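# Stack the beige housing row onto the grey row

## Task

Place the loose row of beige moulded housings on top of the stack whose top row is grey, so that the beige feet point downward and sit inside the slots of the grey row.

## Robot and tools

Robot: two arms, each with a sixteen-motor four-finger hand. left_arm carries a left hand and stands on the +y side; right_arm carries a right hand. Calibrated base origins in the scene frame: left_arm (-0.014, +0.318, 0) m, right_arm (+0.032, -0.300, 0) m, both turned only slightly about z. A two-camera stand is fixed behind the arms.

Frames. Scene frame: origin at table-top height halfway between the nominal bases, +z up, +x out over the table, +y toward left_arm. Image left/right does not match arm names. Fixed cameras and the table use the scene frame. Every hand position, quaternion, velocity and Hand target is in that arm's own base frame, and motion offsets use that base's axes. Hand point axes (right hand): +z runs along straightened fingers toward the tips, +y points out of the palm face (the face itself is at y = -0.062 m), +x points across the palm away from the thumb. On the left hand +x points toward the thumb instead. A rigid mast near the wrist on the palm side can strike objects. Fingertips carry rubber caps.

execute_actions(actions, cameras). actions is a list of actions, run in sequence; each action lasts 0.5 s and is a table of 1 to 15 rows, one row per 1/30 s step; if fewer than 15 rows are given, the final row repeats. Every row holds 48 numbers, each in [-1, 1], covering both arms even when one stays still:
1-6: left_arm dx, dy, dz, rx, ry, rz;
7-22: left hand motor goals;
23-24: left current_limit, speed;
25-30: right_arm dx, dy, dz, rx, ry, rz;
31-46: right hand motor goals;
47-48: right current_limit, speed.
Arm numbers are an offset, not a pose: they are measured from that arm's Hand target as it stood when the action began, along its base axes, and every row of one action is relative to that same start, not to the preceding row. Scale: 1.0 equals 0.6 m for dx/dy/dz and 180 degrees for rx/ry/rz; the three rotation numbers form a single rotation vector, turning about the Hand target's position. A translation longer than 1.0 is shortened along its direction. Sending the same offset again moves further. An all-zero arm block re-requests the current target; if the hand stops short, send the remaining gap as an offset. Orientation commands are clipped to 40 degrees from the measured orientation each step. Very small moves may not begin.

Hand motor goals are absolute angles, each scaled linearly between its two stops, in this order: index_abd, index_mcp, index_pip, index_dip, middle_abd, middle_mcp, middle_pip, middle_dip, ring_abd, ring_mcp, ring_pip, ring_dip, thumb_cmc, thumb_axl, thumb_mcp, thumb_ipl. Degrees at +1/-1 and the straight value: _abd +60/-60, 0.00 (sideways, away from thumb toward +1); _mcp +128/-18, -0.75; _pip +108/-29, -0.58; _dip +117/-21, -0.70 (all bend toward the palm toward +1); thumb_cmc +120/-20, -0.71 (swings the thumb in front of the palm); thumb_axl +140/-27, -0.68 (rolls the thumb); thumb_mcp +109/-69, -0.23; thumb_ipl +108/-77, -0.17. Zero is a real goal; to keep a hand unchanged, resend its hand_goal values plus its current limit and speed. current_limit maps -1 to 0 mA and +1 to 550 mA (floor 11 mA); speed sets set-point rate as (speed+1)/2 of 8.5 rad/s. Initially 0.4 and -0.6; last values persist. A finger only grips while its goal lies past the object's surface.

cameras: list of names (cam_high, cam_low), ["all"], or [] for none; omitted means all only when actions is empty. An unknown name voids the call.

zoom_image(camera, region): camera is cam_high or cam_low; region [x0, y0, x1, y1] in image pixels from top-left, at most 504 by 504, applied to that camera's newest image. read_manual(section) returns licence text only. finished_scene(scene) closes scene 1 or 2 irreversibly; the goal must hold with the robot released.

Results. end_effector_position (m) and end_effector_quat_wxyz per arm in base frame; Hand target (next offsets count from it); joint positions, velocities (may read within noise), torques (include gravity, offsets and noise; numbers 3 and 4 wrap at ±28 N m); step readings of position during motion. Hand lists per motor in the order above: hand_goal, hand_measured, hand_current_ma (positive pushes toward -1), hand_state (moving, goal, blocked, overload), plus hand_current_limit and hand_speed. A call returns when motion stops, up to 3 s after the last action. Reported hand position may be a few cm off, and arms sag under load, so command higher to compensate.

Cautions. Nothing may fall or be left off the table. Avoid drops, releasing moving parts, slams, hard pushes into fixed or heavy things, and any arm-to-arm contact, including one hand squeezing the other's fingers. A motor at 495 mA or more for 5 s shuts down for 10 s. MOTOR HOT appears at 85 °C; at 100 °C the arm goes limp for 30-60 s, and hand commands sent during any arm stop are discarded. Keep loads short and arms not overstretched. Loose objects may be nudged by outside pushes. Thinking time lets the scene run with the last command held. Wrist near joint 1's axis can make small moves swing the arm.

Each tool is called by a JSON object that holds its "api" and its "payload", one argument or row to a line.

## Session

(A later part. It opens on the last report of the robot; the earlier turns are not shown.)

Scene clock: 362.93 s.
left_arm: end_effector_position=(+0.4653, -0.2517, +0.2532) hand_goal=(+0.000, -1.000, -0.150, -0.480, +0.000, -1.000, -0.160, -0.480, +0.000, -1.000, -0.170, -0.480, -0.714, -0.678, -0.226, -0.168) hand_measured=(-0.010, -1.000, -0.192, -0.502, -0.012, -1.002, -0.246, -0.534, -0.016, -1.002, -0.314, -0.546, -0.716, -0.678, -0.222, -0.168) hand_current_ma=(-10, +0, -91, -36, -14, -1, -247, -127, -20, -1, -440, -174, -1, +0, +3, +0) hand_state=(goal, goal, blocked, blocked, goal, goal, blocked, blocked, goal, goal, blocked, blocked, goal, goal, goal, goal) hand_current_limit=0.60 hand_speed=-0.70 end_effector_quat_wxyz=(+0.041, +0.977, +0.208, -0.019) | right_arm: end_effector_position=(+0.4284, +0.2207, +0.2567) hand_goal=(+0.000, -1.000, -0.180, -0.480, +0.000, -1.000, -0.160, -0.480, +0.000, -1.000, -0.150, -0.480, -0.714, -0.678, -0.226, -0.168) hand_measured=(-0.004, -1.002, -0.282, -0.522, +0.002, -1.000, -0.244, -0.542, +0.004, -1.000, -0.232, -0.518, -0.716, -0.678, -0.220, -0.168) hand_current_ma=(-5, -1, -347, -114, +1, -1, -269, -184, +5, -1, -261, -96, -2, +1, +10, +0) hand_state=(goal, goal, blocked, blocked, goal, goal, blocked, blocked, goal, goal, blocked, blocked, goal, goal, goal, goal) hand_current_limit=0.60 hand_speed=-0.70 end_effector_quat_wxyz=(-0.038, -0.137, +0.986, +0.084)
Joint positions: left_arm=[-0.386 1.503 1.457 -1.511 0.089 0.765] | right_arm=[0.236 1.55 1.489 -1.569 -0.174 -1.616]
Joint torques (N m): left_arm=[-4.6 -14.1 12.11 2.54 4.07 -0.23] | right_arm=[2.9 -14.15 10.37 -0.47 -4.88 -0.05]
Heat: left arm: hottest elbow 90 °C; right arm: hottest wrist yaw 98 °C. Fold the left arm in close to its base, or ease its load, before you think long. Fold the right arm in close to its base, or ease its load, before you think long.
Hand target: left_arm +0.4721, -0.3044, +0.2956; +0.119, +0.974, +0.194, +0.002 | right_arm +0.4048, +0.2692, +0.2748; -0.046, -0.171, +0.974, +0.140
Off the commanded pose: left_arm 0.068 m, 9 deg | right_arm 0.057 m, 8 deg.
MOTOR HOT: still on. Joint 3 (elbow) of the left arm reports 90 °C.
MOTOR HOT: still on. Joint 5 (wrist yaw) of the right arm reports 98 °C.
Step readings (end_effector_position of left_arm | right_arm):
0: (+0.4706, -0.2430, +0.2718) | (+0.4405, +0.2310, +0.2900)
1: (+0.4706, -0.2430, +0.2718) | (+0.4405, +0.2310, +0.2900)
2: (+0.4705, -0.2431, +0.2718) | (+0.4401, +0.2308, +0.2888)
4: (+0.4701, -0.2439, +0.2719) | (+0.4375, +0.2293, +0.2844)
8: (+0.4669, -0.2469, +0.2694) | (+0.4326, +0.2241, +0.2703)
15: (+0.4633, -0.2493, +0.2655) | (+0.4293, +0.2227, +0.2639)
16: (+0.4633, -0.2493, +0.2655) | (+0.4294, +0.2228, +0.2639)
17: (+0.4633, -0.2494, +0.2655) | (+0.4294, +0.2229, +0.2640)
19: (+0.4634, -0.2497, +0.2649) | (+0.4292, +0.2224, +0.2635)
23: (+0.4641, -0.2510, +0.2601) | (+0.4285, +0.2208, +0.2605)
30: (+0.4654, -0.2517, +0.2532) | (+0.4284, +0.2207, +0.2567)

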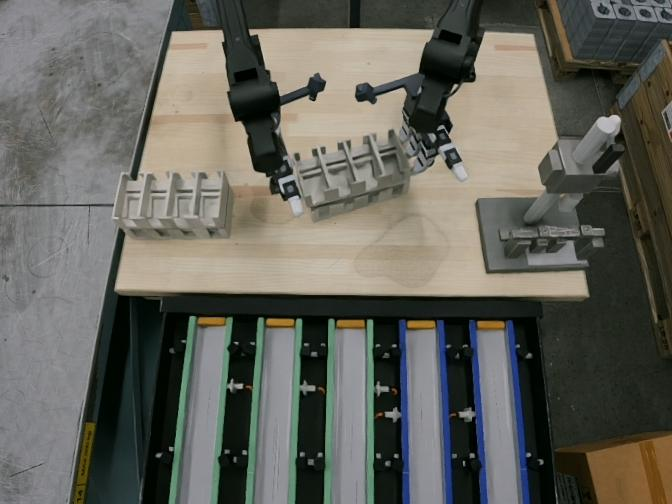

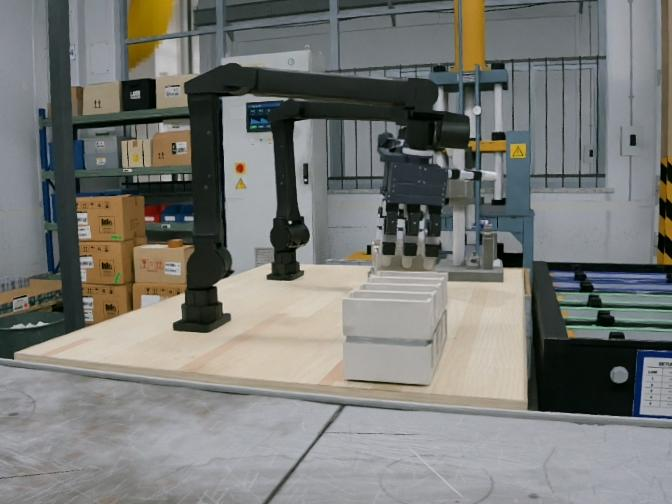

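{"api": "execute_actions", "payload": {
  "actions": [
    [[0,0.06,-0.01,0,0,0, 0,-1,-0.3,-0.54,0,-1,-0.3,-0.54,0,-1,-0.35,-0.54,-0.714,-0.678,-0.226,-0.168,0.5,-0.7, 0.01,-0.07,-0.01,0,0,0, 0,-1,-0.35,-0.54,0,-1,-0.33,-0.54,0,-1,-0.33,-0.54,-0.714,-0.678,-0.226,-0.168,0.5,-0.7]],
    [[0,0.05,0,0,0,0, 0,-1,-0.5,-0.6,0,-1,-0.5,-0.6,0,-1,-0.5,-0.6,-0.714,-0.678,-0.226,-0.168,0.4,-0.7, 0.01,-0.05,0,0,0,0, 0,-1,-0.5,-0.6,0,-1,-0.5,-0.6,0,-1,-0.5,-0.6,-0.714,-0.678,-0.226,-0.168,0.4,-0.7]]
  ],
  "cameras": ["all"]
}}

{"api": "zoom_image", "payload": {
  "camera": "cam_high",
  "region": [270, 80, 430, 240]
}}

{"api": "zoom_image", "payload": {
  "camera": "cam_low",
  "region": [340, 210, 440, 300]
}}

Scene clock: 408.73 s.
left_arm: end_effector_position=(+0.4757, -0.2393, +0.2829) hand_goal=(+0.000, -1.000, -0.500, -0.600, +0.000, -1.000, -0.500, -0.600, +0.000, -1.000, -0.500, -0.600, -0.714, -0.678, -0.226, -0.168) hand_measured=(+0.002, -1.000, -0.498, -0.598, +0.000, -1.000, -0.496, -0.596, -0.004, -1.000, -0.496, -0.598, -0.716, -0.678, -0.222, -0.168) hand_current_ma=(+1, +0, +2, +2, +0, +0, +2, +2, -3, +0, +3, +2, -1, +0, +3, +0) hand_state=(goal, goal, goal, goal, goal, goal, goal, goal, goal, goal, goal, goal, goal, goal, goal, goal) hand_current_limit=0.40 hand_speed=-0.70 end_effector_quat_wxyz=(+0.114, +0.974, +0.198, -0.004) | right_arm: end_effector_position=(+0.4315, +0.1097, +0.0623) hand_goal=(+0.000, -1.000, -0.180, -0.480, +0.000, -1.000, -0.160, -0.480, +0.000, -1.000, -0.150, -0.480, -0.714, -0.678, -0.226, -0.168) hand_measured=(+0.440, -0.722, +0.496, -0.450, +0.000, -0.992, -0.158, -0.476, -0.048, -0.816, -0.100, -0.482, -0.738, -0.678, -0.232, -0.166) hand_current_ma=(+440, +440, +440, +74, +0, +15, +3, +4, -109, +440, +141, -2, -53, +1, -11, +5) hand_state=(blocked, blocked, blocked, blocked, goal, goal, goal, goal, blocked, blocked, blocked, goal, blocked, goal, goal, goal) hand_current_limit=0.60 hand_speed=-0.70 end_effector_quat_wxyz=(-0.294, -0.463, +0.779, -0.303)
Joint positions: left_arm=[-0.309 1.458 1.441 -1.448 0.203 0.851] | right_arm=[0.351 2.059 1.617 -1.71 0.692 -2.077]
Joint velocities: left_arm=[within noise] | right_arm=[-0.015 -0.181 -0.007 -0.012 -0.3 -0.007]
Joint torques (N m): left_arm=[0.21 -14.39 8.13 0.24 0.44 0.15] | right_arm=[-2.26 -16.62 7.76 -1.33 0.88 -0.02]
Heat: left arm: hottest elbow 77 °C; right arm: hottest elbow 58 °C.
Hand target: left_arm +0.4721, -0.2383, +0.2895; +0.119, +0.974, +0.194, +0.002 | right_arm +0.4305, +0.1094, +0.0570; -0.298, -0.464, +0.778, -0.302 (not the last commanded pose)
Off the commanded pose: left_arm 0.008 m, 1 deg.
OVER-TEMPERATURE FAULT: MOTORS OFF. Before this call, joint 5 (wrist yaw) of the right arm reached 100 °C; the stop lasted 45 seconds. The right arm was limp: it may have fallen or been pushed. The right arm ran none of this call's commands: an arm, its gripper or tool too, takes no command until a result says that it accepts commands again. In this call the stop used 77 of the actions that the scene allows. The right arm's motors are on again: the right arm holds where the fault left it. The right arm accepts commands again.
MOTOR HOT: cleared for the motors of the left arm.
Step readings (end_effector_position of left_arm | right_arm):
0: (+0.4551, -0.2935, +0.2642) | (+0.4274, +0.1122, +0.0629)
1: (+0.4551, -0.2935, +0.2642) | (+0.4274, +0.1122, +0.0629)
2: (+0.4560, -0.2925, +0.2647) | (+0.4274, +0.1122, +0.0629)
4: (+0.4585, -0.2907, +0.2671) | (+0.4275, +0.1124, +0.0630)
8: (+0.4678, -0.2759, +0.2733) | (+0.4280, +0.1123, +0.0606)
15: (+0.4715, -0.2666, +0.2786) | (+0.4300, +0.1092, +0.0576)
16: (+0.4714, -0.2668, +0.2787) | (+0.4300, +0.1092, +0.0576)
17: (+0.4716, -0.2660, +0.2791) | (+0.4300, +0.1092, +0.0576)
19: (+0.4713, -0.2633, +0.2791) | (+0.4300, +0.1092, +0.0576)
23: (+0.4740, -0.2476, +0.2794) | (+0.4300, +0.1092, +0.0576)
30: (+0.4762, -0.2389, +0.2828) | (+0.4300, +0.1092, +0.0576)

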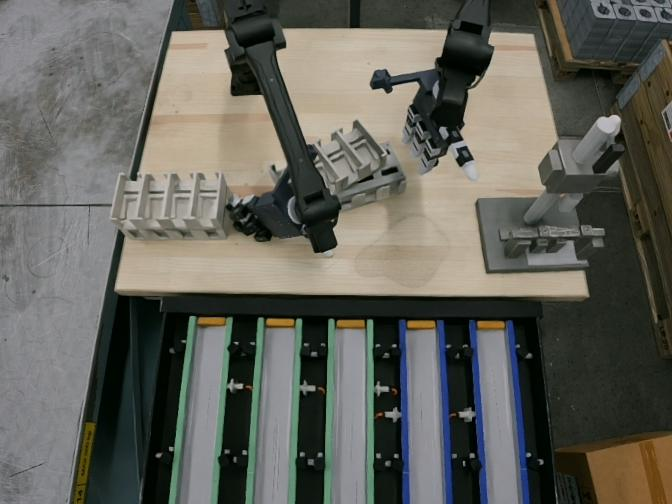

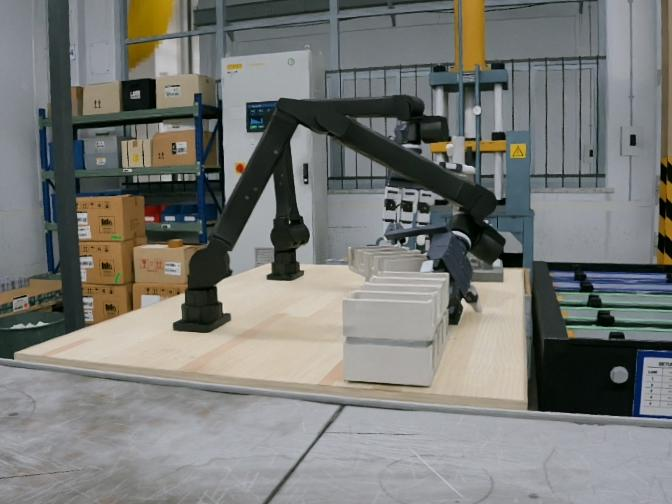

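Scaled by 3.150.

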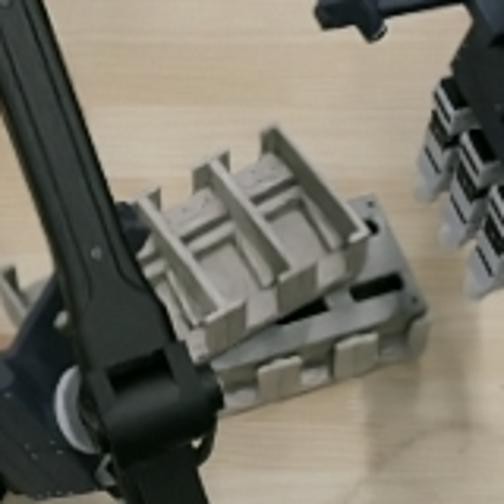

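Scaled by 5.040.

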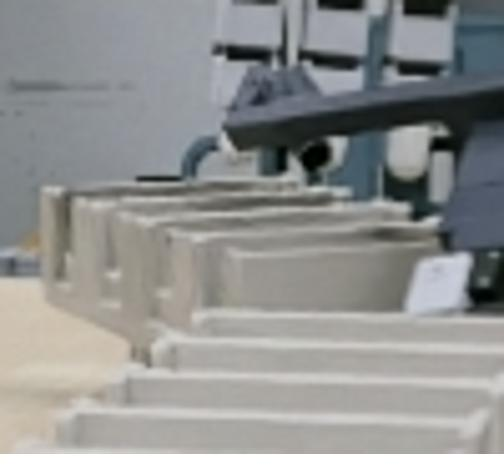

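{"api": "execute_actions", "payload": {
  "actions": [
    [[0,0.05,0.04,0,0,0, 0,-1,-0.56,-0.6,0,-1,-0.56,-0.6,0,-1,-0.56,-0.6,-0.714,-0.678,-0.226,-0.168,0.3,-0.7, 0,0,0.1,0,0,0, 0.3,-0.75,0.2,-0.5,0,-0.9,-0.2,-0.5,0,-0.8,-0.2,-0.5,-0.714,-0.678,-0.226,-0.168,0.2,-0.7]],
    [[0,0,0,0,0,0, 0,-1,-0.56,-0.6,0,-1,-0.56,-0.6,0,-1,-0.56,-0.6,-0.714,-0.678,-0.226,-0.168,0.3,-0.7, 0,0,0.15,0,0,0, 0,-0.75,-0.3,-0.6,0,-0.9,-0.3,-0.6,0,-0.8,-0.3,-0.6,-0.714,-0.678,-0.226,-0.168,0.2,-0.7]],
    [[0,0,0,0,0,0, 0,-1,-0.56,-0.6,0,-1,-0.56,-0.6,0,-1,-0.56,-0.6,-0.714,-0.678,-0.226,-0.168,0.3,-0.7, 0,0,0.15,0,0,0, 0,-0.75,-0.5,-0.6,0,-0.9,-0.5,-0.6,0,-0.8,-0.5,-0.6,-0.714,-0.678,-0.226,-0.168,0.3,-0.7]]
  ],
  "cameras": ["all"]
}}

Scene clock: 423.50 s.
left_arm: end_effector_position=(+0.4683, -0.2076, +0.2894) hand_goal=(+0.000, -1.000, -0.560, -0.600, +0.000, -1.000, -0.560, -0.600, +0.000, -1.000, -0.560, -0.600, -0.714, -0.678, -0.226, -0.168) hand_measured=(+0.002, -0.998, -0.556, -0.598, +0.000, -1.000, -0.556, -0.596, -0.004, -0.998, -0.556, -0.598, -0.716, -0.678, -0.222, -0.168) hand_current_ma=(+1, +1, +2, +2, +0, +0, +3, +2, -3, +1, +3, +2, -1, +0, +3, +0) hand_state=(goal, goal, goal, goal, goal, goal, goal, goal, goal, goal, goal, goal, goal, goal, goal, goal) hand_current_limit=0.30 hand_speed=-0.70 end_effector_quat_wxyz=(+0.109, +0.974, +0.199, -0.016) | right_arm: end_effector_position=(+0.4211, +0.1007, +0.2834) hand_goal=(+0.000, -0.750, -0.500, -0.600, +0.000, -0.900, -0.500, -0.600, +0.000, -0.800, -0.500, -0.600, -0.714, -0.678, -0.226, -0.168) hand_measured=(+0.000, -0.746, -0.494, -0.598, +0.000, -0.896, -0.494, -0.596, -0.006, -0.788, -0.494, -0.598, -0.712, -0.678, -0.224, -0.164) hand_current_ma=(+0, +5, +8, +3, +0, +7, +7, +4, -7, +22, +7, +3, +3, +1, +2, +5) hand_state=(goal, goal, goal, goal, goal, goal, goal, goal, goal, goal, goal, goal, goal, goal, goal, goal) hand_current_limit=0.30 hand_speed=-0.70 end_effector_quat_wxyz=(-0.050, -0.402, +0.837, -0.367)
Joint positions: left_arm=[-0.242 1.435 1.441 -1.511 0.211 0.92] | right_arm=[0.368 1.555 1.634 -1.704 0.758 -2.076]
Joint torques (N m): left_arm=[-0.26 -13.1 11.33 -0.25 0.49 0.15] | right_arm=[-0.79 -11.4 14.64 0.01 0.77 -0.01]
Heat: left arm: hottest elbow 74 °C; right arm: hottest elbow 57 °C.
Hand target: left_arm +0.4721, -0.2084, +0.3135; +0.119, +0.974, +0.194, +0.002 | right_arm +0.4304, +0.1093, +0.2971; -0.298, -0.464, +0.778, -0.302
Off the commanded pose: left_arm 0.024 m, 2 deg | right_arm 0.019 m, 31 deg.
joint sent to its limit (right arm) — joint 4 (wrist pitch), lower limit; joint 6 (wrist roll), lower limit. The joint targets are off in orientation, not in position.
Step readings (end_effector_position of left_arm | right_arm):
0: (+0.4757, -0.2393, +0.2829) | (+0.4314, +0.1152, +0.0727)
1: (+0.4756, -0.2394, +0.2830) | (+0.4314, +0.1152, +0.0728)
2: (+0.4753, -0.2387, +0.2831) | (+0.4316, +0.1154, +0.0743)
4: (+0.4726, -0.2345, +0.2831) | (+0.4321, +0.1152, +0.0778)
8: (+0.4712, -0.2169, +0.2854) | (+0.4314, +0.1129, +0.0956)
15: (+0.4693, -0.2072, +0.2895) | (+0.4328, +0.1127, +0.1205)
16: (+0.4691, -0.2073, +0.2895) | (+0.4329, +0.1126, +0.1210)
17: (+0.4690, -0.2073, +0.2895) | (+0.4328, +0.1124, +0.1224)
19: (+0.4687, -0.2074, +0.2894) | (+0.4317, +0.1123, +0.1288)
23: (+0.4684, -0.2075, +0.2894) | (+0.4303, +0.1111, +0.1664)
30: (+0.4683, -0.2075, +0.2894) | (+0.4257, +0.1051, +0.2142)
31: (+0.4683, -0.2075, +0.2894) | (+0.4257, +0.1050, +0.2144)
32: (+0.4683, -0.2075, +0.2894) | (+0.4258, +0.1048, +0.2145)
34: (+0.4683, -0.2075, +0.2894) | (+0.4258, +0.1034, +0.2176)
38: (+0.4683, -0.2075, +0.2894) | (+0.4205, +0.1000, +0.2446)
45: (+0.4683, -0.2076, +0.2894) | (+0.4180, +0.0985, +0.2894)

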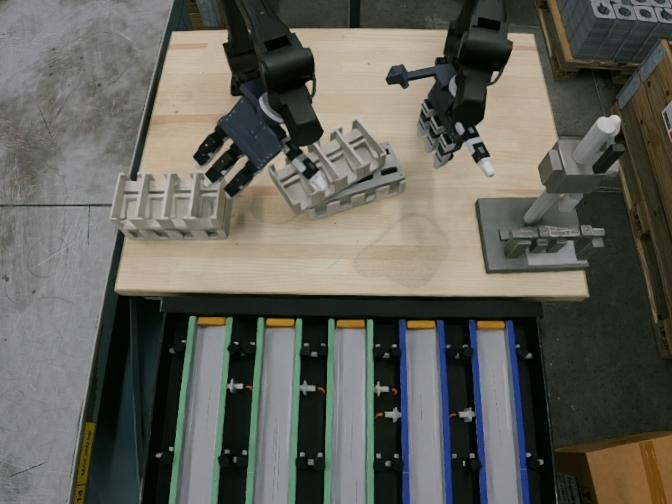

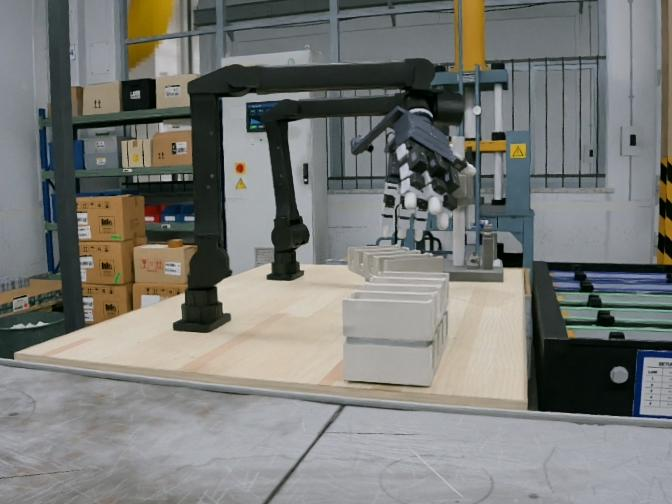

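{"api": "execute_actions", "payload": {
  "actions": [
    [[0,0,0,0,0,0, 0,-1,-0.56,-0.6,0,-1,-0.56,-0.6,0,-1,-0.56,-0.6,-0.714,-0.678,-0.226,-0.168,0.3,-0.7, -0.03,-0.03,0.04,0.0985,-0.0388,-0.0867, 0,-1,-0.56,-0.6,0,-1,-0.56,-0.6,0,-1,-0.56,-0.6,-0.714,-0.678,-0.226,-0.168,0.3,-0.7]],
    [[0,0,0,0,0,0, 0,-1,-0.56,-0.6,0,-1,-0.56,-0.6,0,-1,-0.56,-0.6,-0.714,-0.678,-0.226,-0.168,0.3,-0.7, -0.03,-0.02,0.04,0.0985,-0.0388,-0.0867, 0,-1,-0.56,-0.6,0,-1,-0.56,-0.6,0,-1,-0.56,-0.6,-0.714,-0.678,-0.226,-0.168,0.3,-0.7]],
    [[0,0,0,0,0,0, 0,-1,-0.56,-0.6,0,-1,-0.56,-0.6,0,-1,-0.56,-0.6,-0.714,-0.678,-0.226,-0.168,0.3,-0.7, 0,0,0,0.0985,-0.0388,-0.0867, 0,-1,-0.56,-0.6,0,-1,-0.56,-0.6,0,-1,-0.56,-0.6,-0.714,-0.678,-0.226,-0.168,0.3,-0.7]]
  ],
  "cameras": ["all"]
}}

{"api": "zoom_image", "payload": {
  "camera": "cam_high",
  "region": [240, 90, 430, 240]
}}

{"api": "zoom_image", "payload": {
  "camera": "cam_low",
  "region": [320, 210, 470, 300]
}}

Scene clock: 436.83 s.
left_arm: end_effector_position=(+0.4683, -0.2076, +0.2894) hand_goal=(+0.000, -1.000, -0.560, -0.600, +0.000, -1.000, -0.560, -0.600, +0.000, -1.000, -0.560, -0.600, -0.714, -0.678, -0.226, -0.168) hand_measured=(+0.002, -0.998, -0.556, -0.598, +0.000, -1.000, -0.556, -0.596, -0.004, -0.998, -0.556, -0.598, -0.716, -0.678, -0.222, -0.168) hand_current_ma=(+1, +1, +2, +2, +0, +0, +3, +2, -3, +1, +3, +2, -1, +0, +3, +0) hand_state=(goal, goal, goal, goal, goal, goal, goal, goal, goal, goal, goal, goal, goal, goal, goal, goal) hand_current_limit=0.30 hand_speed=-0.70 end_effector_quat_wxyz=(+0.109, +0.974, +0.199, -0.016) | right_arm: end_effector_position=(+0.3967, +0.0791, +0.3465) hand_goal=(+0.000, -1.000, -0.560, -0.600, +0.000, -1.000, -0.560, -0.600, +0.000, -1.000, -0.560, -0.600, -0.714, -0.678, -0.226, -0.168) hand_measured=(+0.000, -0.996, -0.556, -0.598, +0.000, -0.996, -0.558, -0.598, -0.002, -0.996, -0.558, -0.598, -0.714, -0.678, -0.224, -0.164) hand_current_ma=(+0, +7, +4, +3, +0, +6, +3, +3, -2, +7, +3, +2, -1, +1, +5, +5) hand_state=(goal, goal, goal, goal, goal, goal, goal, goal, goal, goal, goal, goal, goal, goal, goal, goal) hand_current_limit=0.30 hand_speed=-0.70 end_effector_quat_wxyz=(+0.036, -0.154, +0.980, +0.125)
Joint positions: left_arm=[-0.242 1.435 1.441 -1.511 0.211 0.92] | right_arm=[-0.125 1.39 1.523 -1.704 -0.26 -2.007]
Joint torques (N m): left_arm=[0.09 -13.1 11.44 -0.25 0.46 0.09] | right_arm=[-2.32 -11.46 9.29 0.01 -0.48 0.18]
Heat: left arm: hottest elbow 75 °C; right arm: hottest elbow 58 °C.
Hand target: left_arm +0.4721, -0.2084, +0.3135; +0.119, +0.974, +0.194, +0.002 | right_arm +0.3945, +0.0795, +0.3451; -0.020, -0.152, +0.980, +0.130
Off the commanded pose: left_arm 0.024 m, 2 deg | right_arm 0.003 m, 6 deg.
joint sent to its limit (right arm) — joint 4 (wrist pitch), lower limit. The joint targets are off in orientation, not in position.
Step readings (end_effector_position of left_arm | right_arm):
0: (+0.4683, -0.2076, +0.2894) | (+0.4211, +0.1007, +0.2834)
1: (+0.4683, -0.2076, +0.2894) | (+0.4208, +0.1015, +0.2831)
2: (+0.4683, -0.2076, +0.2894) | (+0.4178, +0.1078, +0.2813)
4: (+0.4683, -0.2076, +0.2894) | (+0.4110, +0.1199, +0.2803)
8: (+0.4683, -0.2076, +0.2894) | (+0.4080, +0.1072, +0.2927)
15: (+0.4683, -0.2076, +0.2894) | (+0.4052, +0.0869, +0.3103)
16: (+0.4683, -0.2076, +0.2894) | (+0.4048, +0.0888, +0.3104)
17: (+0.4683, -0.2076, +0.2894) | (+0.4034, +0.0962, +0.3114)
19: (+0.4683, -0.2076, +0.2894) | (+0.4010, +0.1093, +0.3173)
23: (+0.4683, -0.2076, +0.2894) | (+0.4020, +0.0940, +0.3353)
30: (+0.4683, -0.2076, +0.2894) | (+0.3979, +0.0778, +0.3525)
31: (+0.4683, -0.2076, +0.2894) | (+0.3974, +0.0792, +0.3525)
32: (+0.4683, -0.2076, +0.2894) | (+0.3967, +0.0863, +0.3547)
34: (+0.4683, -0.2076, +0.2894) | (+0.3946, +0.0969, +0.3577)
38: (+0.4683, -0.2076, +0.2894) | (+0.3942, +0.0864, +0.3491)
45: (+0.4683, -0.2076, +0.2894) | (+0.3960, +0.0787, +0.3461)

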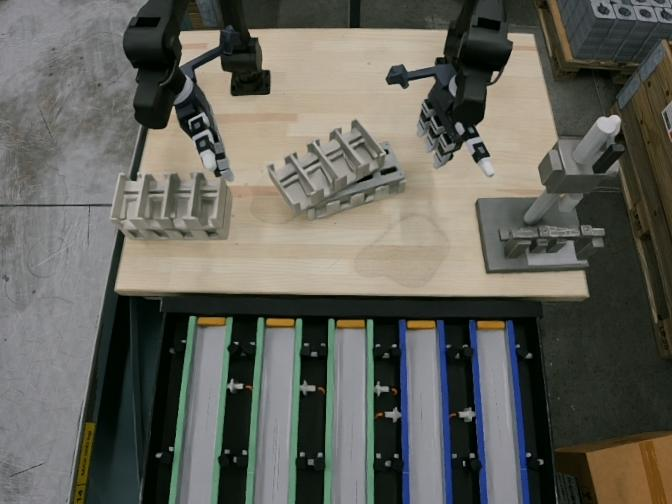

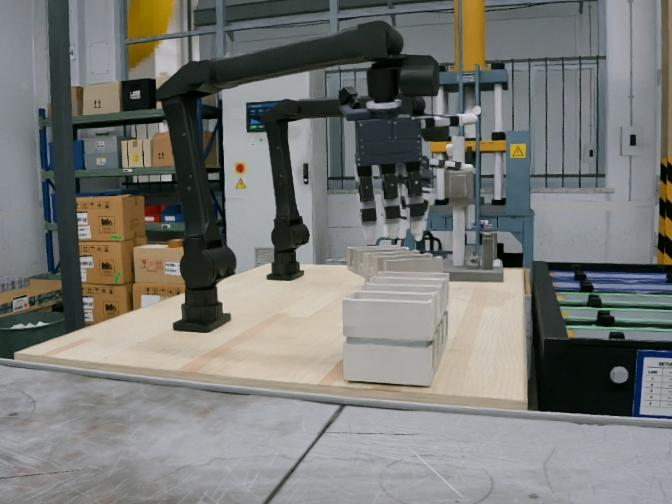

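Scaled by 2.653.

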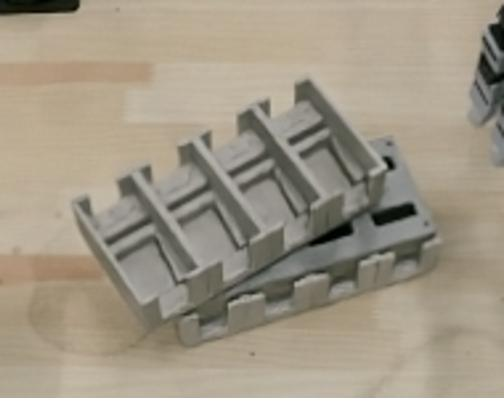

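Scaled by 3.360.

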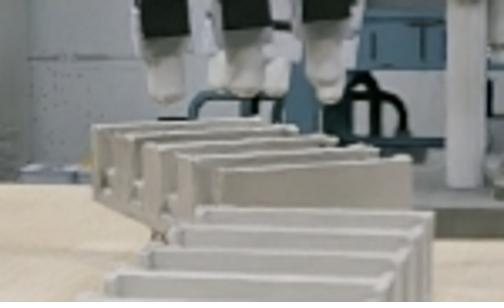

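{"api": "execute_actions", "payload": {
  "actions": [
    [[0,0.02,0,0,0,0, 0,-1,-0.56,-0.6,0,-1,-0.56,-0.6,0,-1,-0.56,-0.6,-0.714,-0.678,-0.226,-0.168,0.3,-0.7, 0.065,0.07,0,0,0,0.0367, 0,-1,-0.56,-0.6,0,-1,-0.56,-0.6,0,-1,-0.56,-0.6,-0.714,-0.678,-0.226,-0.168,0.3,-0.7]],
    [[0,0,0,0,0,0, 0,-1,-0.56,-0.6,0,-1,-0.56,-0.6,0,-1,-0.56,-0.6,-0.714,-0.678,-0.226,-0.168,0.3,-0.7, 0.064,0.0675,0,0,0,0.0367, 0,-1,-0.56,-0.6,0,-1,-0.56,-0.6,0,-1,-0.56,-0.6,-0.714,-0.678,-0.226,-0.168,0.3,-0.7]],
    [[0,0,0,0,0,0, 0,-1,-0.56,-0.6,0,-1,-0.56,-0.6,0,-1,-0.56,-0.6,-0.714,-0.678,-0.226,-0.168,0.3,-0.7, 0,0,-0.1,0,0,0, 0,-1,-0.56,-0.6,0,-1,-0.56,-0.6,0,-1,-0.56,-0.6,-0.714,-0.678,-0.226,-0.168,0.3,-0.7]]
  ],
  "cameras": ["all"]
}}

{"api": "zoom_image", "payload": {
  "camera": "cam_high",
  "region": [220, 90, 430, 240]
}}

{"api": "zoom_image", "payload": {
  "camera": "cam_low",
  "region": [320, 210, 470, 300]
}}

Scene clock: 463.77 s.
left_arm: end_effector_position=(+0.4698, -0.1978, +0.2895) hand_goal=(+0.000, -1.000, -0.560, -0.600, +0.000, -1.000, -0.560, -0.600, +0.000, -1.000, -0.560, -0.600, -0.714, -0.678, -0.226, -0.168) hand_measured=(+0.002, -0.998, -0.556, -0.598, +0.000, -1.000, -0.556, -0.596, -0.004, -0.998, -0.556, -0.598, -0.716, -0.678, -0.222, -0.168) hand_current_ma=(+1, +1, +2, +2, +0, +0, +3, +2, -3, +1, +3, +2, -1, +0, +3, +0) hand_state=(goal, goal, goal, goal, goal, goal, goal, goal, goal, goal, goal, goal, goal, goal, goal, goal) hand_current_limit=0.30 hand_speed=-0.70 end_effector_quat_wxyz=(+0.109, +0.974, +0.197, -0.017) | right_arm: end_effector_position=(+0.4723, +0.1577, +0.2779) hand_goal=(+0.000, -1.000, -0.560, -0.600, +0.000, -1.000, -0.560, -0.600, +0.000, -1.000, -0.560, -0.600, -0.714, -0.678, -0.226, -0.168) hand_measured=(+0.000, -0.996, -0.558, -0.598, +0.000, -0.998, -0.558, -0.598, -0.002, -0.996, -0.558, -0.598, -0.716, -0.678, -0.222, -0.164) hand_current_ma=(+0, +4, +3, +3, +0, +4, +2, +3, -1, +5, +3, +2, -1, +1, +5, +5) hand_state=(goal, goal, goal, goal, goal, goal, goal, goal, goal, goal, goal, goal, goal, goal, goal, goal) hand_current_limit=0.30 hand_speed=-0.70 end_effector_quat_wxyz=(-0.040, -0.252, +0.958, +0.129)
Joint positions: left_arm=[-0.218 1.435 1.441 -1.517 0.214 0.948] | right_arm=[0.07 1.722 1.726 -1.704 -0.239 -2.03]
Joint torques (N m): left_arm=[0.62 -13.98 10.95 -0.24 0.51 0.13] | right_arm=[-1.26 -15.44 11.41 -0.47 -0.21 -0.08]
Heat: left arm: hottest elbow 76 °C; right arm: hottest elbow 59 °C.
Hand target: left_arm +0.4721, -0.1963, +0.3135; +0.119, +0.974, +0.194, +0.002 | right_arm +0.4718, +0.1619, +0.2851; -0.035, -0.264, +0.956, +0.126
Off the commanded pose: left_arm 0.024 m, 2 deg | right_arm 0.008 m, 2 deg.
joint sent to its limit (right arm) — joint 4 (wrist pitch), lower limit. The joint targets still meet the commanded pose.
Step readings (end_effector_position of left_arm | right_arm):
0: (+0.4683, -0.2076, +0.2894) | (+0.3967, +0.0791, +0.3465)
1: (+0.4683, -0.2076, +0.2894) | (+0.3967, +0.0791, +0.3465)
2: (+0.4682, -0.2075, +0.2895) | (+0.3968, +0.0805, +0.3459)
4: (+0.4680, -0.2066, +0.2895) | (+0.3991, +0.0863, +0.3428)
8: (+0.4693, -0.2011, +0.2894) | (+0.4117, +0.1099, +0.3308)
15: (+0.4701, -0.1977, +0.2895) | (+0.4191, +0.1223, +0.3151)
16: (+0.4700, -0.1977, +0.2895) | (+0.4196, +0.1223, +0.3160)
17: (+0.4700, -0.1978, +0.2895) | (+0.4213, +0.1227, +0.3176)
19: (+0.4700, -0.1978, +0.2895) | (+0.4312, +0.1275, +0.3244)
23: (+0.4698, -0.1978, +0.2895) | (+0.4517, +0.1475, +0.3336)
30: (+0.4698, -0.1978, +0.2895) | (+0.4587, +0.1615, +0.3233)
31: (+0.4698, -0.1978, +0.2895) | (+0.4590, +0.1615, +0.3226)
32: (+0.4698, -0.1978, +0.2895) | (+0.4595, +0.1610, +0.3210)
34: (+0.4698, -0.1978, +0.2895) | (+0.4608, +0.1593, +0.3154)
38: (+0.4698, -0.1978, +0.2895) | (+0.4667, +0.1580, +0.2968)
45: (+0.4698, -0.1978, +0.2895) | (+0.4725, +0.1577, +0.2775)

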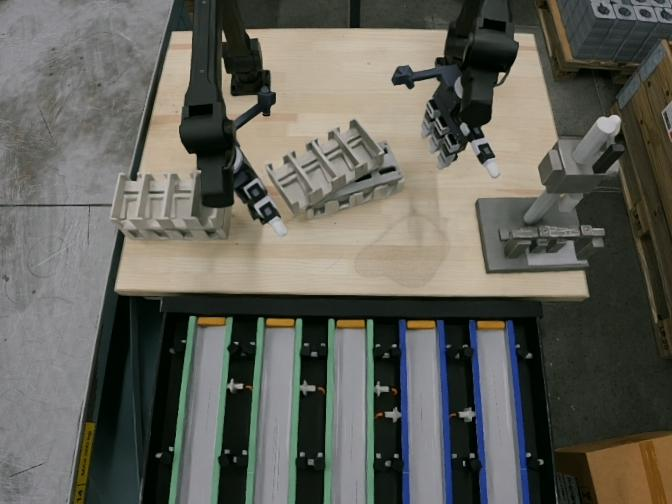

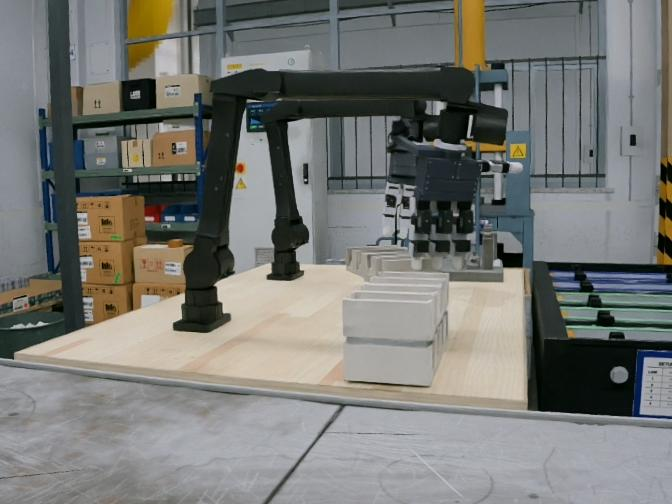

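Scaled by 2.400.

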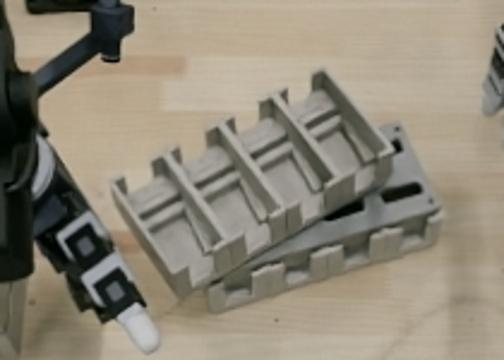

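Scaled by 3.360.

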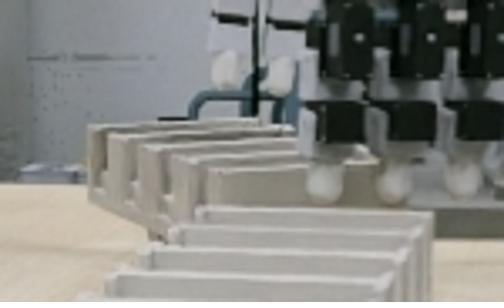

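{"api": "execute_actions", "payload": {
  "actions": [
    [[0,0,0,0,0,0, 0,-1,-0.56,-0.6,0,-1,-0.56,-0.6,0,-1,-0.56,-0.6,-0.714,-0.678,-0.226,-0.168,0.3,-0.7, 0,0,-0.036,0,0,0, 0,-1,-0.56,-0.6,0,-1,-0.56,-0.6,0,-1,-0.56,-0.6,-0.714,-0.678,-0.226,-0.168,0.3,-0.7]],
    [[0,0,0,0,0,0, 0,-1,-0.56,-0.6,0,-1,-0.56,-0.6,0,-1,-0.56,-0.6,-0.714,-0.678,-0.226,-0.168,0.3,-0.7, -0.027,0.05,0,0,0,0, 0,-1,-0.5,-0.6,0,-1,-0.5,-0.6,0,-1,-0.5,-0.6,-0.714,-0.678,-0.226,-0.168,0.4,-0.7]],
    [[0,0,0,0,0,0, 0,-1,-0.56,-0.6,0,-1,-0.56,-0.6,0,-1,-0.56,-0.6,-0.714,-0.678,-0.226,-0.168,0.3,-0.7, -0.018,0.034,0,0,0,-0.039, 0,-1,-0.5,-0.6,0,-1,-0.5,-0.6,0,-1,-0.5,-0.6,-0.714,-0.678,-0.226,-0.168,0.4,-0.7]]
  ],
  "cameras": ["all"]
}}

{"api": "zoom_image", "payload": {
  "camera": "cam_high",
  "region": [220, 90, 430, 240]
}}

{"api": "zoom_image", "payload": {
  "camera": "cam_low",
  "region": [320, 210, 470, 300]
}}

Scene clock: 483.17 s.
left_arm: end_effector_position=(+0.4698, -0.1978, +0.2895) hand_goal=(+0.000, -1.000, -0.560, -0.600, +0.000, -1.000, -0.560, -0.600, +0.000, -1.000, -0.560, -0.600, -0.714, -0.678, -0.226, -0.168) hand_measured=(+0.002, -0.998, -0.556, -0.598, +0.000, -1.000, -0.556, -0.596, -0.004, -0.998, -0.556, -0.598, -0.716, -0.678, -0.222, -0.168) hand_current_ma=(+1, +1, +2, +2, +0, +0, +3, +2, -3, +1, +3, +2, -1, +0, +3, +0) hand_state=(goal, goal, goal, goal, goal, goal, goal, goal, goal, goal, goal, goal, goal, goal, goal, goal) hand_current_limit=0.30 hand_speed=-0.70 end_effector_quat_wxyz=(+0.109, +0.974, +0.197, -0.017) | right_arm: end_effector_position=(+0.4514, +0.2008, +0.2603) hand_goal=(+0.000, -1.000, -0.500, -0.600, +0.000, -1.000, -0.500, -0.600, +0.000, -1.000, -0.500, -0.600, -0.714, -0.678, -0.226, -0.168) hand_measured=(+0.000, -0.998, -0.502, -0.598, -0.002, -1.000, -0.502, -0.602, -0.002, -1.000, -0.528, -0.612, -0.716, -0.678, -0.222, -0.164) hand_current_ma=(+0, +3, -3, +3, -1, +0, -2, -3, -1, +0, -68, -22, -1, +1, +5, +5) hand_state=(goal, goal, goal, goal, goal, goal, goal, goal, goal, goal, blocked, goal, goal, goal, goal, goal) hand_current_limit=0.40 hand_speed=-0.70 end_effector_quat_wxyz=(-0.028, -0.206, +0.970, +0.123)
Joint positions: left_arm=[-0.218 1.435 1.441 -1.517 0.214 0.948] | right_arm=[0.159 1.631 1.569 -1.578 -0.243 -1.839]
Joint torques (N m): left_arm=[0.15 -13.8 10.81 -0.32 0.5 0.15] | right_arm=[-0.85 -14.74 9.2 0.1 -0.83 0.24]
Heat: left arm: hottest elbow 76 °C; right arm: hottest elbow 62 °C.
Hand target: left_arm +0.4721, -0.1963, +0.3135; +0.119, +0.974, +0.194, +0.002 | right_arm +0.4447, +0.2124, +0.2635; -0.027, -0.205, +0.970, +0.128
Off the commanded pose: left_arm 0.024 m, 2 deg | right_arm 0.014 m, 1 deg.
Step readings (end_effector_position of left_arm | right_arm):
0: (+0.4698, -0.1978, +0.2895) | (+0.4722, +0.1577, +0.2779)
1: (+0.4698, -0.1978, +0.2895) | (+0.4722, +0.1577, +0.2779)
2: (+0.4698, -0.1978, +0.2895) | (+0.4724, +0.1576, +0.2778)
4: (+0.4698, -0.1978, +0.2895) | (+0.4741, +0.1577, +0.2768)
8: (+0.4698, -0.1978, +0.2895) | (+0.4751, +0.1577, +0.2710)
15: (+0.4698, -0.1978, +0.2895) | (+0.4748, +0.1576, +0.2680)
16: (+0.4698, -0.1978, +0.2895) | (+0.4749, +0.1576, +0.2680)
17: (+0.4698, -0.1978, +0.2895) | (+0.4744, +0.1585, +0.2672)
19: (+0.4698, -0.1978, +0.2895) | (+0.4716, +0.1623, +0.2643)
23: (+0.4698, -0.1978, +0.2895) | (+0.4608, +0.1789, +0.2595)
30: (+0.4698, -0.1978, +0.2895) | (+0.4562, +0.1916, +0.2612)
31: (+0.4698, -0.1978, +0.2895) | (+0.4564, +0.1916, +0.2614)
32: (+0.4698, -0.1978, +0.2895) | (+0.4565, +0.1921, +0.2612)
34: (+0.4698, -0.1978, +0.2895) | (+0.4551, +0.1936, +0.2595)
38: (+0.4698, -0.1978, +0.2895) | (+0.4505, +0.1965, +0.2596)
45: (+0.4698, -0.1978, +0.2895) | (+0.4500, +0.2004, +0.2604)

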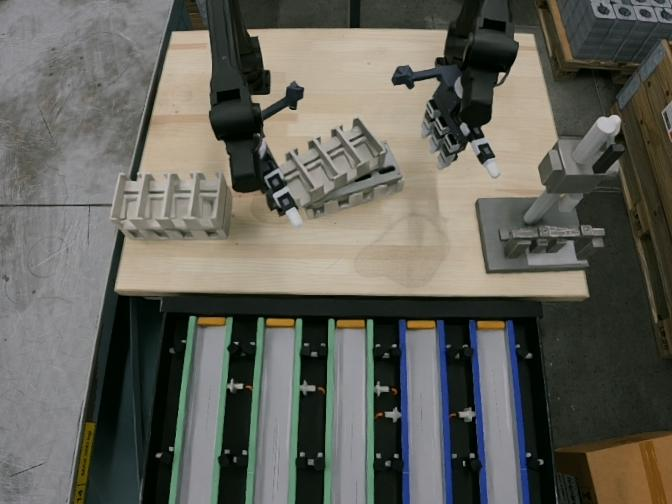

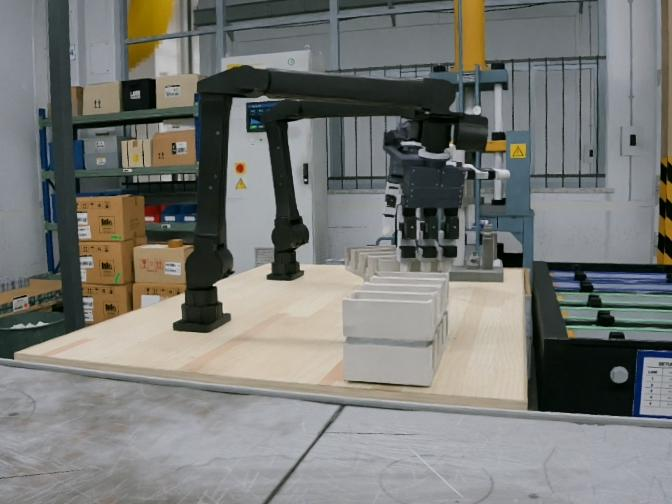

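Scaled by 2.400.

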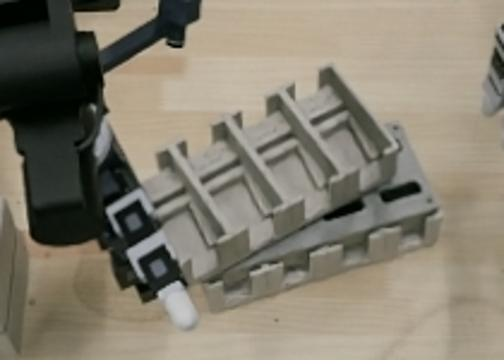

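Scaled by 3.360.

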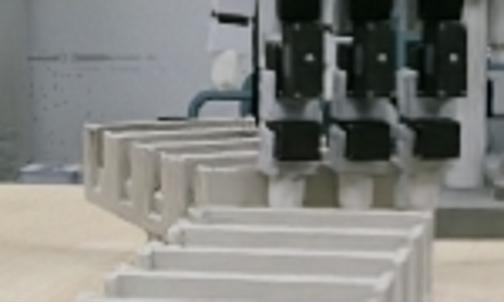

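{"api": "execute_actions", "payload": {
  "actions": [
    [[0,0,0,0,0,0, 0,-1,-0.56,-0.6,0,-1,-0.56,-0.6,0,-1,-0.56,-0.6,-0.714,-0.678,-0.226,-0.168,0.3,-0.7, -0.016,0.04,0,0,0,-0.02, 0,-1,-0.5,-0.6,0,-1,-0.5,-0.6,0,-1,-0.5,-0.6,-0.714,-0.678,-0.226,-0.168,0.4,-0.7]],
    [[0,0,0,0,0,0, 0,-1,-0.56,-0.6,0,-1,-0.56,-0.6,0,-1,-0.56,-0.6,-0.714,-0.678,-0.226,-0.168,0.3,-0.7, -0.014,0.04,0,0,0,-0.02, 0,-1,-0.5,-0.6,0,-1,-0.5,-0.6,0,-1,-0.5,-0.6,-0.714,-0.678,-0.226,-0.168,0.4,-0.7]]
  ],
  "cameras": ["all"]
}}

{"api": "zoom_image", "payload": {
  "camera": "cam_high",
  "region": [240, 90, 430, 240]
}}

{"api": "zoom_image", "payload": {
  "camera": "cam_low",
  "region": [320, 210, 470, 300]
}}

Scene clock: 492.70 s.
left_arm: end_effector_position=(+0.4698, -0.1978, +0.2895) hand_goal=(+0.000, -1.000, -0.560, -0.600, +0.000, -1.000, -0.560, -0.600, +0.000, -1.000, -0.560, -0.600, -0.714, -0.678, -0.226, -0.168) hand_measured=(+0.002, -0.998, -0.556, -0.598, +0.000, -1.000, -0.556, -0.596, -0.004, -0.998, -0.556, -0.598, -0.716, -0.678, -0.222, -0.168) hand_current_ma=(+1, +1, +2, +2, +0, +0, +3, +2, -3, +1, +3, +2, -1, +0, +3, +0) hand_state=(goal, goal, goal, goal, goal, goal, goal, goal, goal, goal, goal, goal, goal, goal, goal, goal) hand_current_limit=0.30 hand_speed=-0.70 end_effector_quat_wxyz=(+0.109, +0.974, +0.197, -0.017) | right_arm: end_effector_position=(+0.4316, +0.2526, +0.2590) hand_goal=(+0.000, -1.000, -0.500, -0.600, +0.000, -1.000, -0.500, -0.600, +0.000, -1.000, -0.500, -0.600, -0.714, -0.678, -0.226, -0.168) hand_measured=(+0.000, -0.998, -0.502, -0.598, -0.002, -1.000, -0.502, -0.602, -0.002, -1.000, -0.542, -0.618, -0.716, -0.678, -0.222, -0.164) hand_current_ma=(+0, +3, -3, +3, -1, +0, -2, -3, -1, +0, -112, -38, -1, +1, +5, +5) hand_state=(goal, goal, goal, goal, goal, goal, goal, goal, goal, goal, blocked, goal, goal, goal, goal, goal) hand_current_limit=0.40 hand_speed=-0.70 end_effector_quat_wxyz=(-0.023, -0.147, +0.981, +0.123)
Joint positions: left_arm=[-0.218 1.435 1.441 -1.517 0.214 0.948] | right_arm=[0.276 1.56 1.483 -1.508 -0.25 -1.594]
Joint torques (N m): left_arm=[0.44 -13.39 11.1 -0.28 0.48 0.13] | right_arm=[-1.38 -14.62 9.39 0.46 -0.84 0.19]
Heat: left arm: hottest elbow 75 °C; right arm: hottest elbow 60 °C.
Hand target: left_arm +0.4721, -0.1963, +0.3135; +0.119, +0.974, +0.194, +0.002 | right_arm +0.4268, +0.2602, +0.2634; -0.019, -0.144, +0.981, +0.130
Off the commanded pose: left_arm 0.024 m, 2 deg | right_arm 0.010 m, 1 deg.
Step readings (end_effector_position of left_arm | right_arm):
0: (+0.4698, -0.1978, +0.2895) | (+0.4510, +0.2014, +0.2599)
1: (+0.4698, -0.1978, +0.2895) | (+0.4510, +0.2016, +0.2597)
2: (+0.4698, -0.1978, +0.2895) | (+0.4509, +0.2022, +0.2596)
4: (+0.4698, -0.1978, +0.2895) | (+0.4497, +0.2042, +0.2595)
8: (+0.4698, -0.1978, +0.2895) | (+0.4426, +0.2152, +0.2598)
15: (+0.4698, -0.1978, +0.2895) | (+0.4384, +0.2289, +0.2594)
16: (+0.4698, -0.1978, +0.2895) | (+0.4387, +0.2290, +0.2592)
17: (+0.4698, -0.1978, +0.2895) | (+0.4393, +0.2291, +0.2589)
19: (+0.4698, -0.1978, +0.2895) | (+0.4393, +0.2303, +0.2591)
23: (+0.4698, -0.1978, +0.2895) | (+0.4343, +0.2395, +0.2598)
30: (+0.4698, -0.1978, +0.2895) | (+0.4301, +0.2525, +0.2591)

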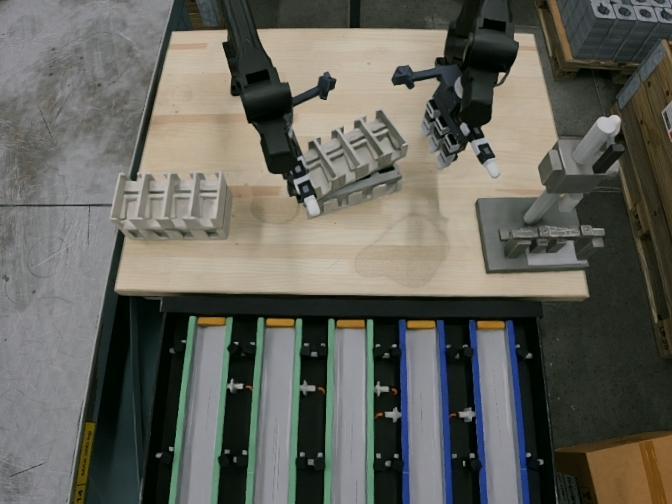

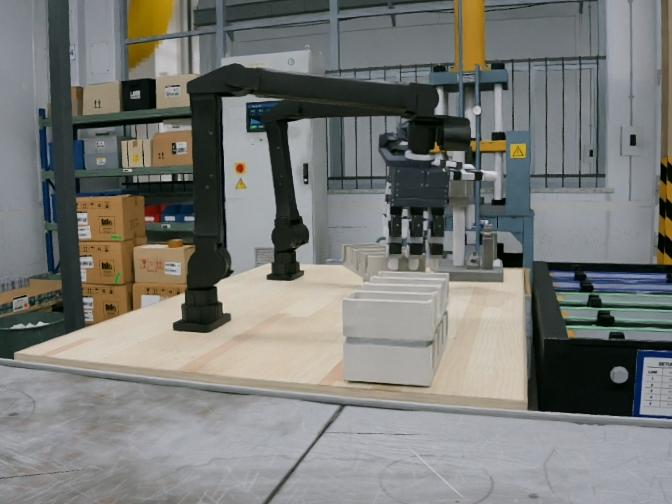

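Scaled by 2.653.

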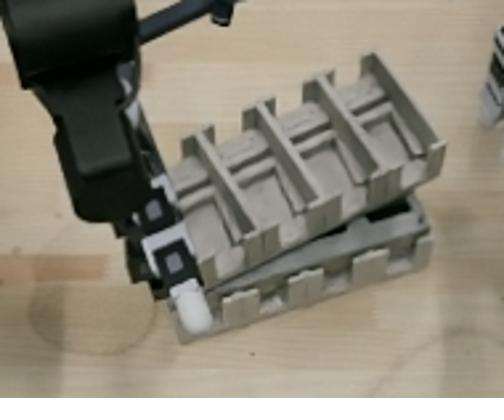

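Scaled by 3.360.

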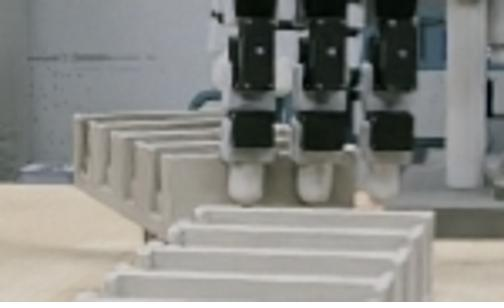

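{"api": "execute_actions", "payload": {
  "actions": [
    [[-0.094,0,-0.02,0,0,0.022, 0,-1,-0.56,-0.6,0,-1,-0.56,-0.6,0,-1,-0.56,-0.6,-0.714,-0.678,-0.226,-0.168,0.3,-0.7, 0,0,0,0,0,0, 0,-1,-0.5,-0.6,0,-1,-0.5,-0.6,0,-1,-0.5,-0.6,-0.714,-0.678,-0.226,-0.168,0.4,-0.7]],
    [[-0.094,-0.03,-0.03,0,0,0.022, 0,-1,-0.56,-0.6,0,-1,-0.56,-0.6,0,-1,-0.56,-0.6,-0.714,-0.678,-0.226,-0.168,0.3,-0.7, 0,0,0,0,0,0, 0,-1,-0.5,-0.6,0,-1,-0.5,-0.6,0,-1,-0.5,-0.6,-0.714,-0.678,-0.226,-0.168,0.4,-0.7]],
    [[0,-0.032,-0.04,0,0,0, 0,-1,-0.56,-0.6,0,-1,-0.56,-0.6,0,-1,-0.56,-0.6,-0.714,-0.678,-0.226,-0.168,0.3,-0.7, 0,0,0,0,0,0, 0,-1,-0.5,-0.6,0,-1,-0.5,-0.6,0,-1,-0.5,-0.6,-0.714,-0.678,-0.226,-0.168,0.4,-0.7]]
  ],
  "cameras": ["all"]
}}

{"api": "zoom_image", "payload": {
  "camera": "cam_high",
  "region": [260, 80, 450, 240]
}}

Scene clock: 509.67 s.
left_arm: end_effector_position=(+0.3568, -0.2308, +0.2628) hand_goal=(+0.000, -1.000, -0.560, -0.600, +0.000, -1.000, -0.560, -0.600, +0.000, -1.000, -0.560, -0.600, -0.714, -0.678, -0.226, -0.168) hand_measured=(+0.000, -0.998, -0.558, -0.598, +0.000, -0.998, -0.558, -0.596, -0.002, -0.998, -0.556, -0.598, -0.716, -0.678, -0.222, -0.168) hand_current_ma=(+0, +1, +2, +2, +0, +1, +2, +2, -2, +1, +2, +2, -1, +0, +3, +0) hand_state=(goal, goal, goal, goal, goal, goal, goal, goal, goal, goal, goal, goal, goal, goal, goal, goal) hand_current_limit=0.30 hand_speed=-0.70 end_effector_quat_wxyz=(+0.119, +0.958, +0.259, +0.009) | right_arm: end_effector_position=(+0.4317, +0.2539, +0.2609) hand_goal=(+0.000, -1.000, -0.500, -0.600, +0.000, -1.000, -0.500, -0.600, +0.000, -1.000, -0.500, -0.600, -0.714, -0.678, -0.226, -0.168) hand_measured=(+0.000, -0.998, -0.502, -0.598, -0.002, -1.000, -0.502, -0.602, +0.002, -1.000, -0.516, -0.608, -0.716, -0.678, -0.222, -0.164) hand_current_ma=(+0, +3, -3, +3, -1, +0, -2, -3, +2, +0, -30, -14, -1, +1, +5, +5) hand_state=(goal, goal, goal, goal, goal, goal, goal, goal, goal, goal, goal, goal, goal, goal, goal, goal) hand_current_limit=0.40 hand_speed=-0.70 end_effector_quat_wxyz=(-0.023, -0.143, +0.981, +0.127)
Joint positions: left_arm=[-0.438 1.117 1.078 -1.363 0.169 0.591] | right_arm=[0.277 1.558 1.483 -1.508 -0.258 -1.585]
Joint torques (N m): left_arm=[-0.91 -6.48 8.2 0.95 0.24 -0.03] | right_arm=[-1.03 -14.68 9.33 0.44 -0.55 0.15]
Heat: left arm: hottest elbow 75 °C; right arm: hottest elbow 58 °C.
Hand target: left_arm +0.3593, -0.2336, +0.2596; +0.119, +0.958, +0.260, +0.010 | right_arm +0.4268, +0.2602, +0.2635; -0.019, -0.144, +0.981, +0.130
Off the commanded pose: left_arm 0.005 m, 0 deg | right_arm 0.008 m, 1 deg.
Step readings (end_effector_position of left_arm | right_arm):
0: (+0.4698, -0.1978, +0.2895) | (+0.4317, +0.2538, +0.2606)
1: (+0.4697, -0.1978, +0.2896) | (+0.4317, +0.2538, +0.2606)
2: (+0.4679, -0.1974, +0.2895) | (+0.4317, +0.2538, +0.2606)
4: (+0.4588, -0.1954, +0.2872) | (+0.4318, +0.2538, +0.2606)
8: (+0.4255, -0.1937, +0.2880) | (+0.4317, +0.2538, +0.2608)
15: (+0.4137, -0.1948, +0.3068) | (+0.4317, +0.2539, +0.2608)
16: (+0.4139, -0.1946, +0.3060) | (+0.4317, +0.2539, +0.2608)
17: (+0.4126, -0.1953, +0.3024) | (+0.4317, +0.2539, +0.2608)
19: (+0.4024, -0.1977, +0.2909) | (+0.4317, +0.2539, +0.2608)
23: (+0.3642, -0.2107, +0.2710) | (+0.4317, +0.2539, +0.2608)
30: (+0.3569, -0.2130, +0.2825) | (+0.4317, +0.2539, +0.2608)
31: (+0.3575, -0.2127, +0.2829) | (+0.4317, +0.2539, +0.2608)
32: (+0.3583, -0.2136, +0.2820) | (+0.4317, +0.2539, +0.2608)
34: (+0.3596, -0.2176, +0.2783) | (+0.4317, +0.2539, +0.2608)
38: (+0.3537, -0.2287, +0.2660) | (+0.4317, +0.2539, +0.2608)
45: (+0.3559, -0.2311, +0.2627) | (+0.4317, +0.2539, +0.2608)

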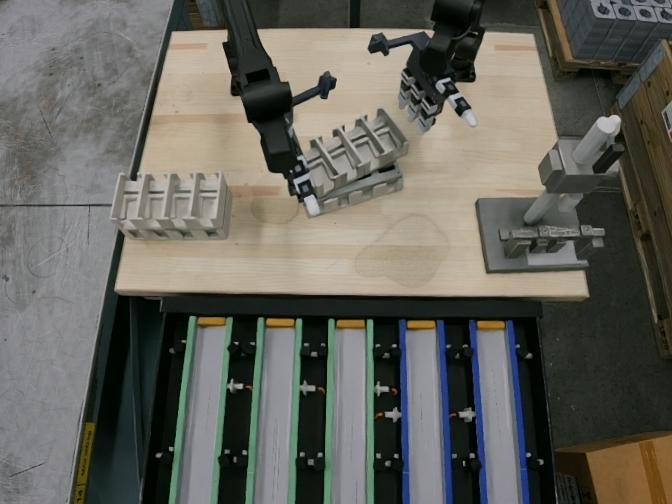

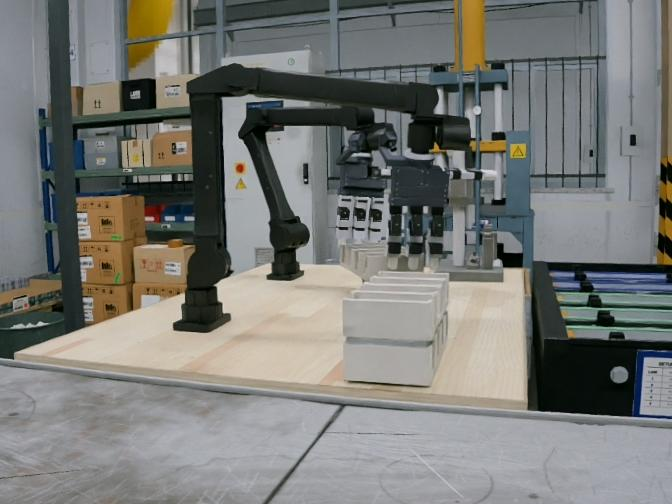

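Scaled by 2.653.

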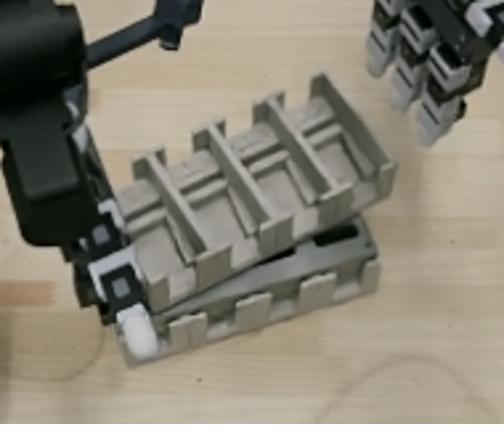

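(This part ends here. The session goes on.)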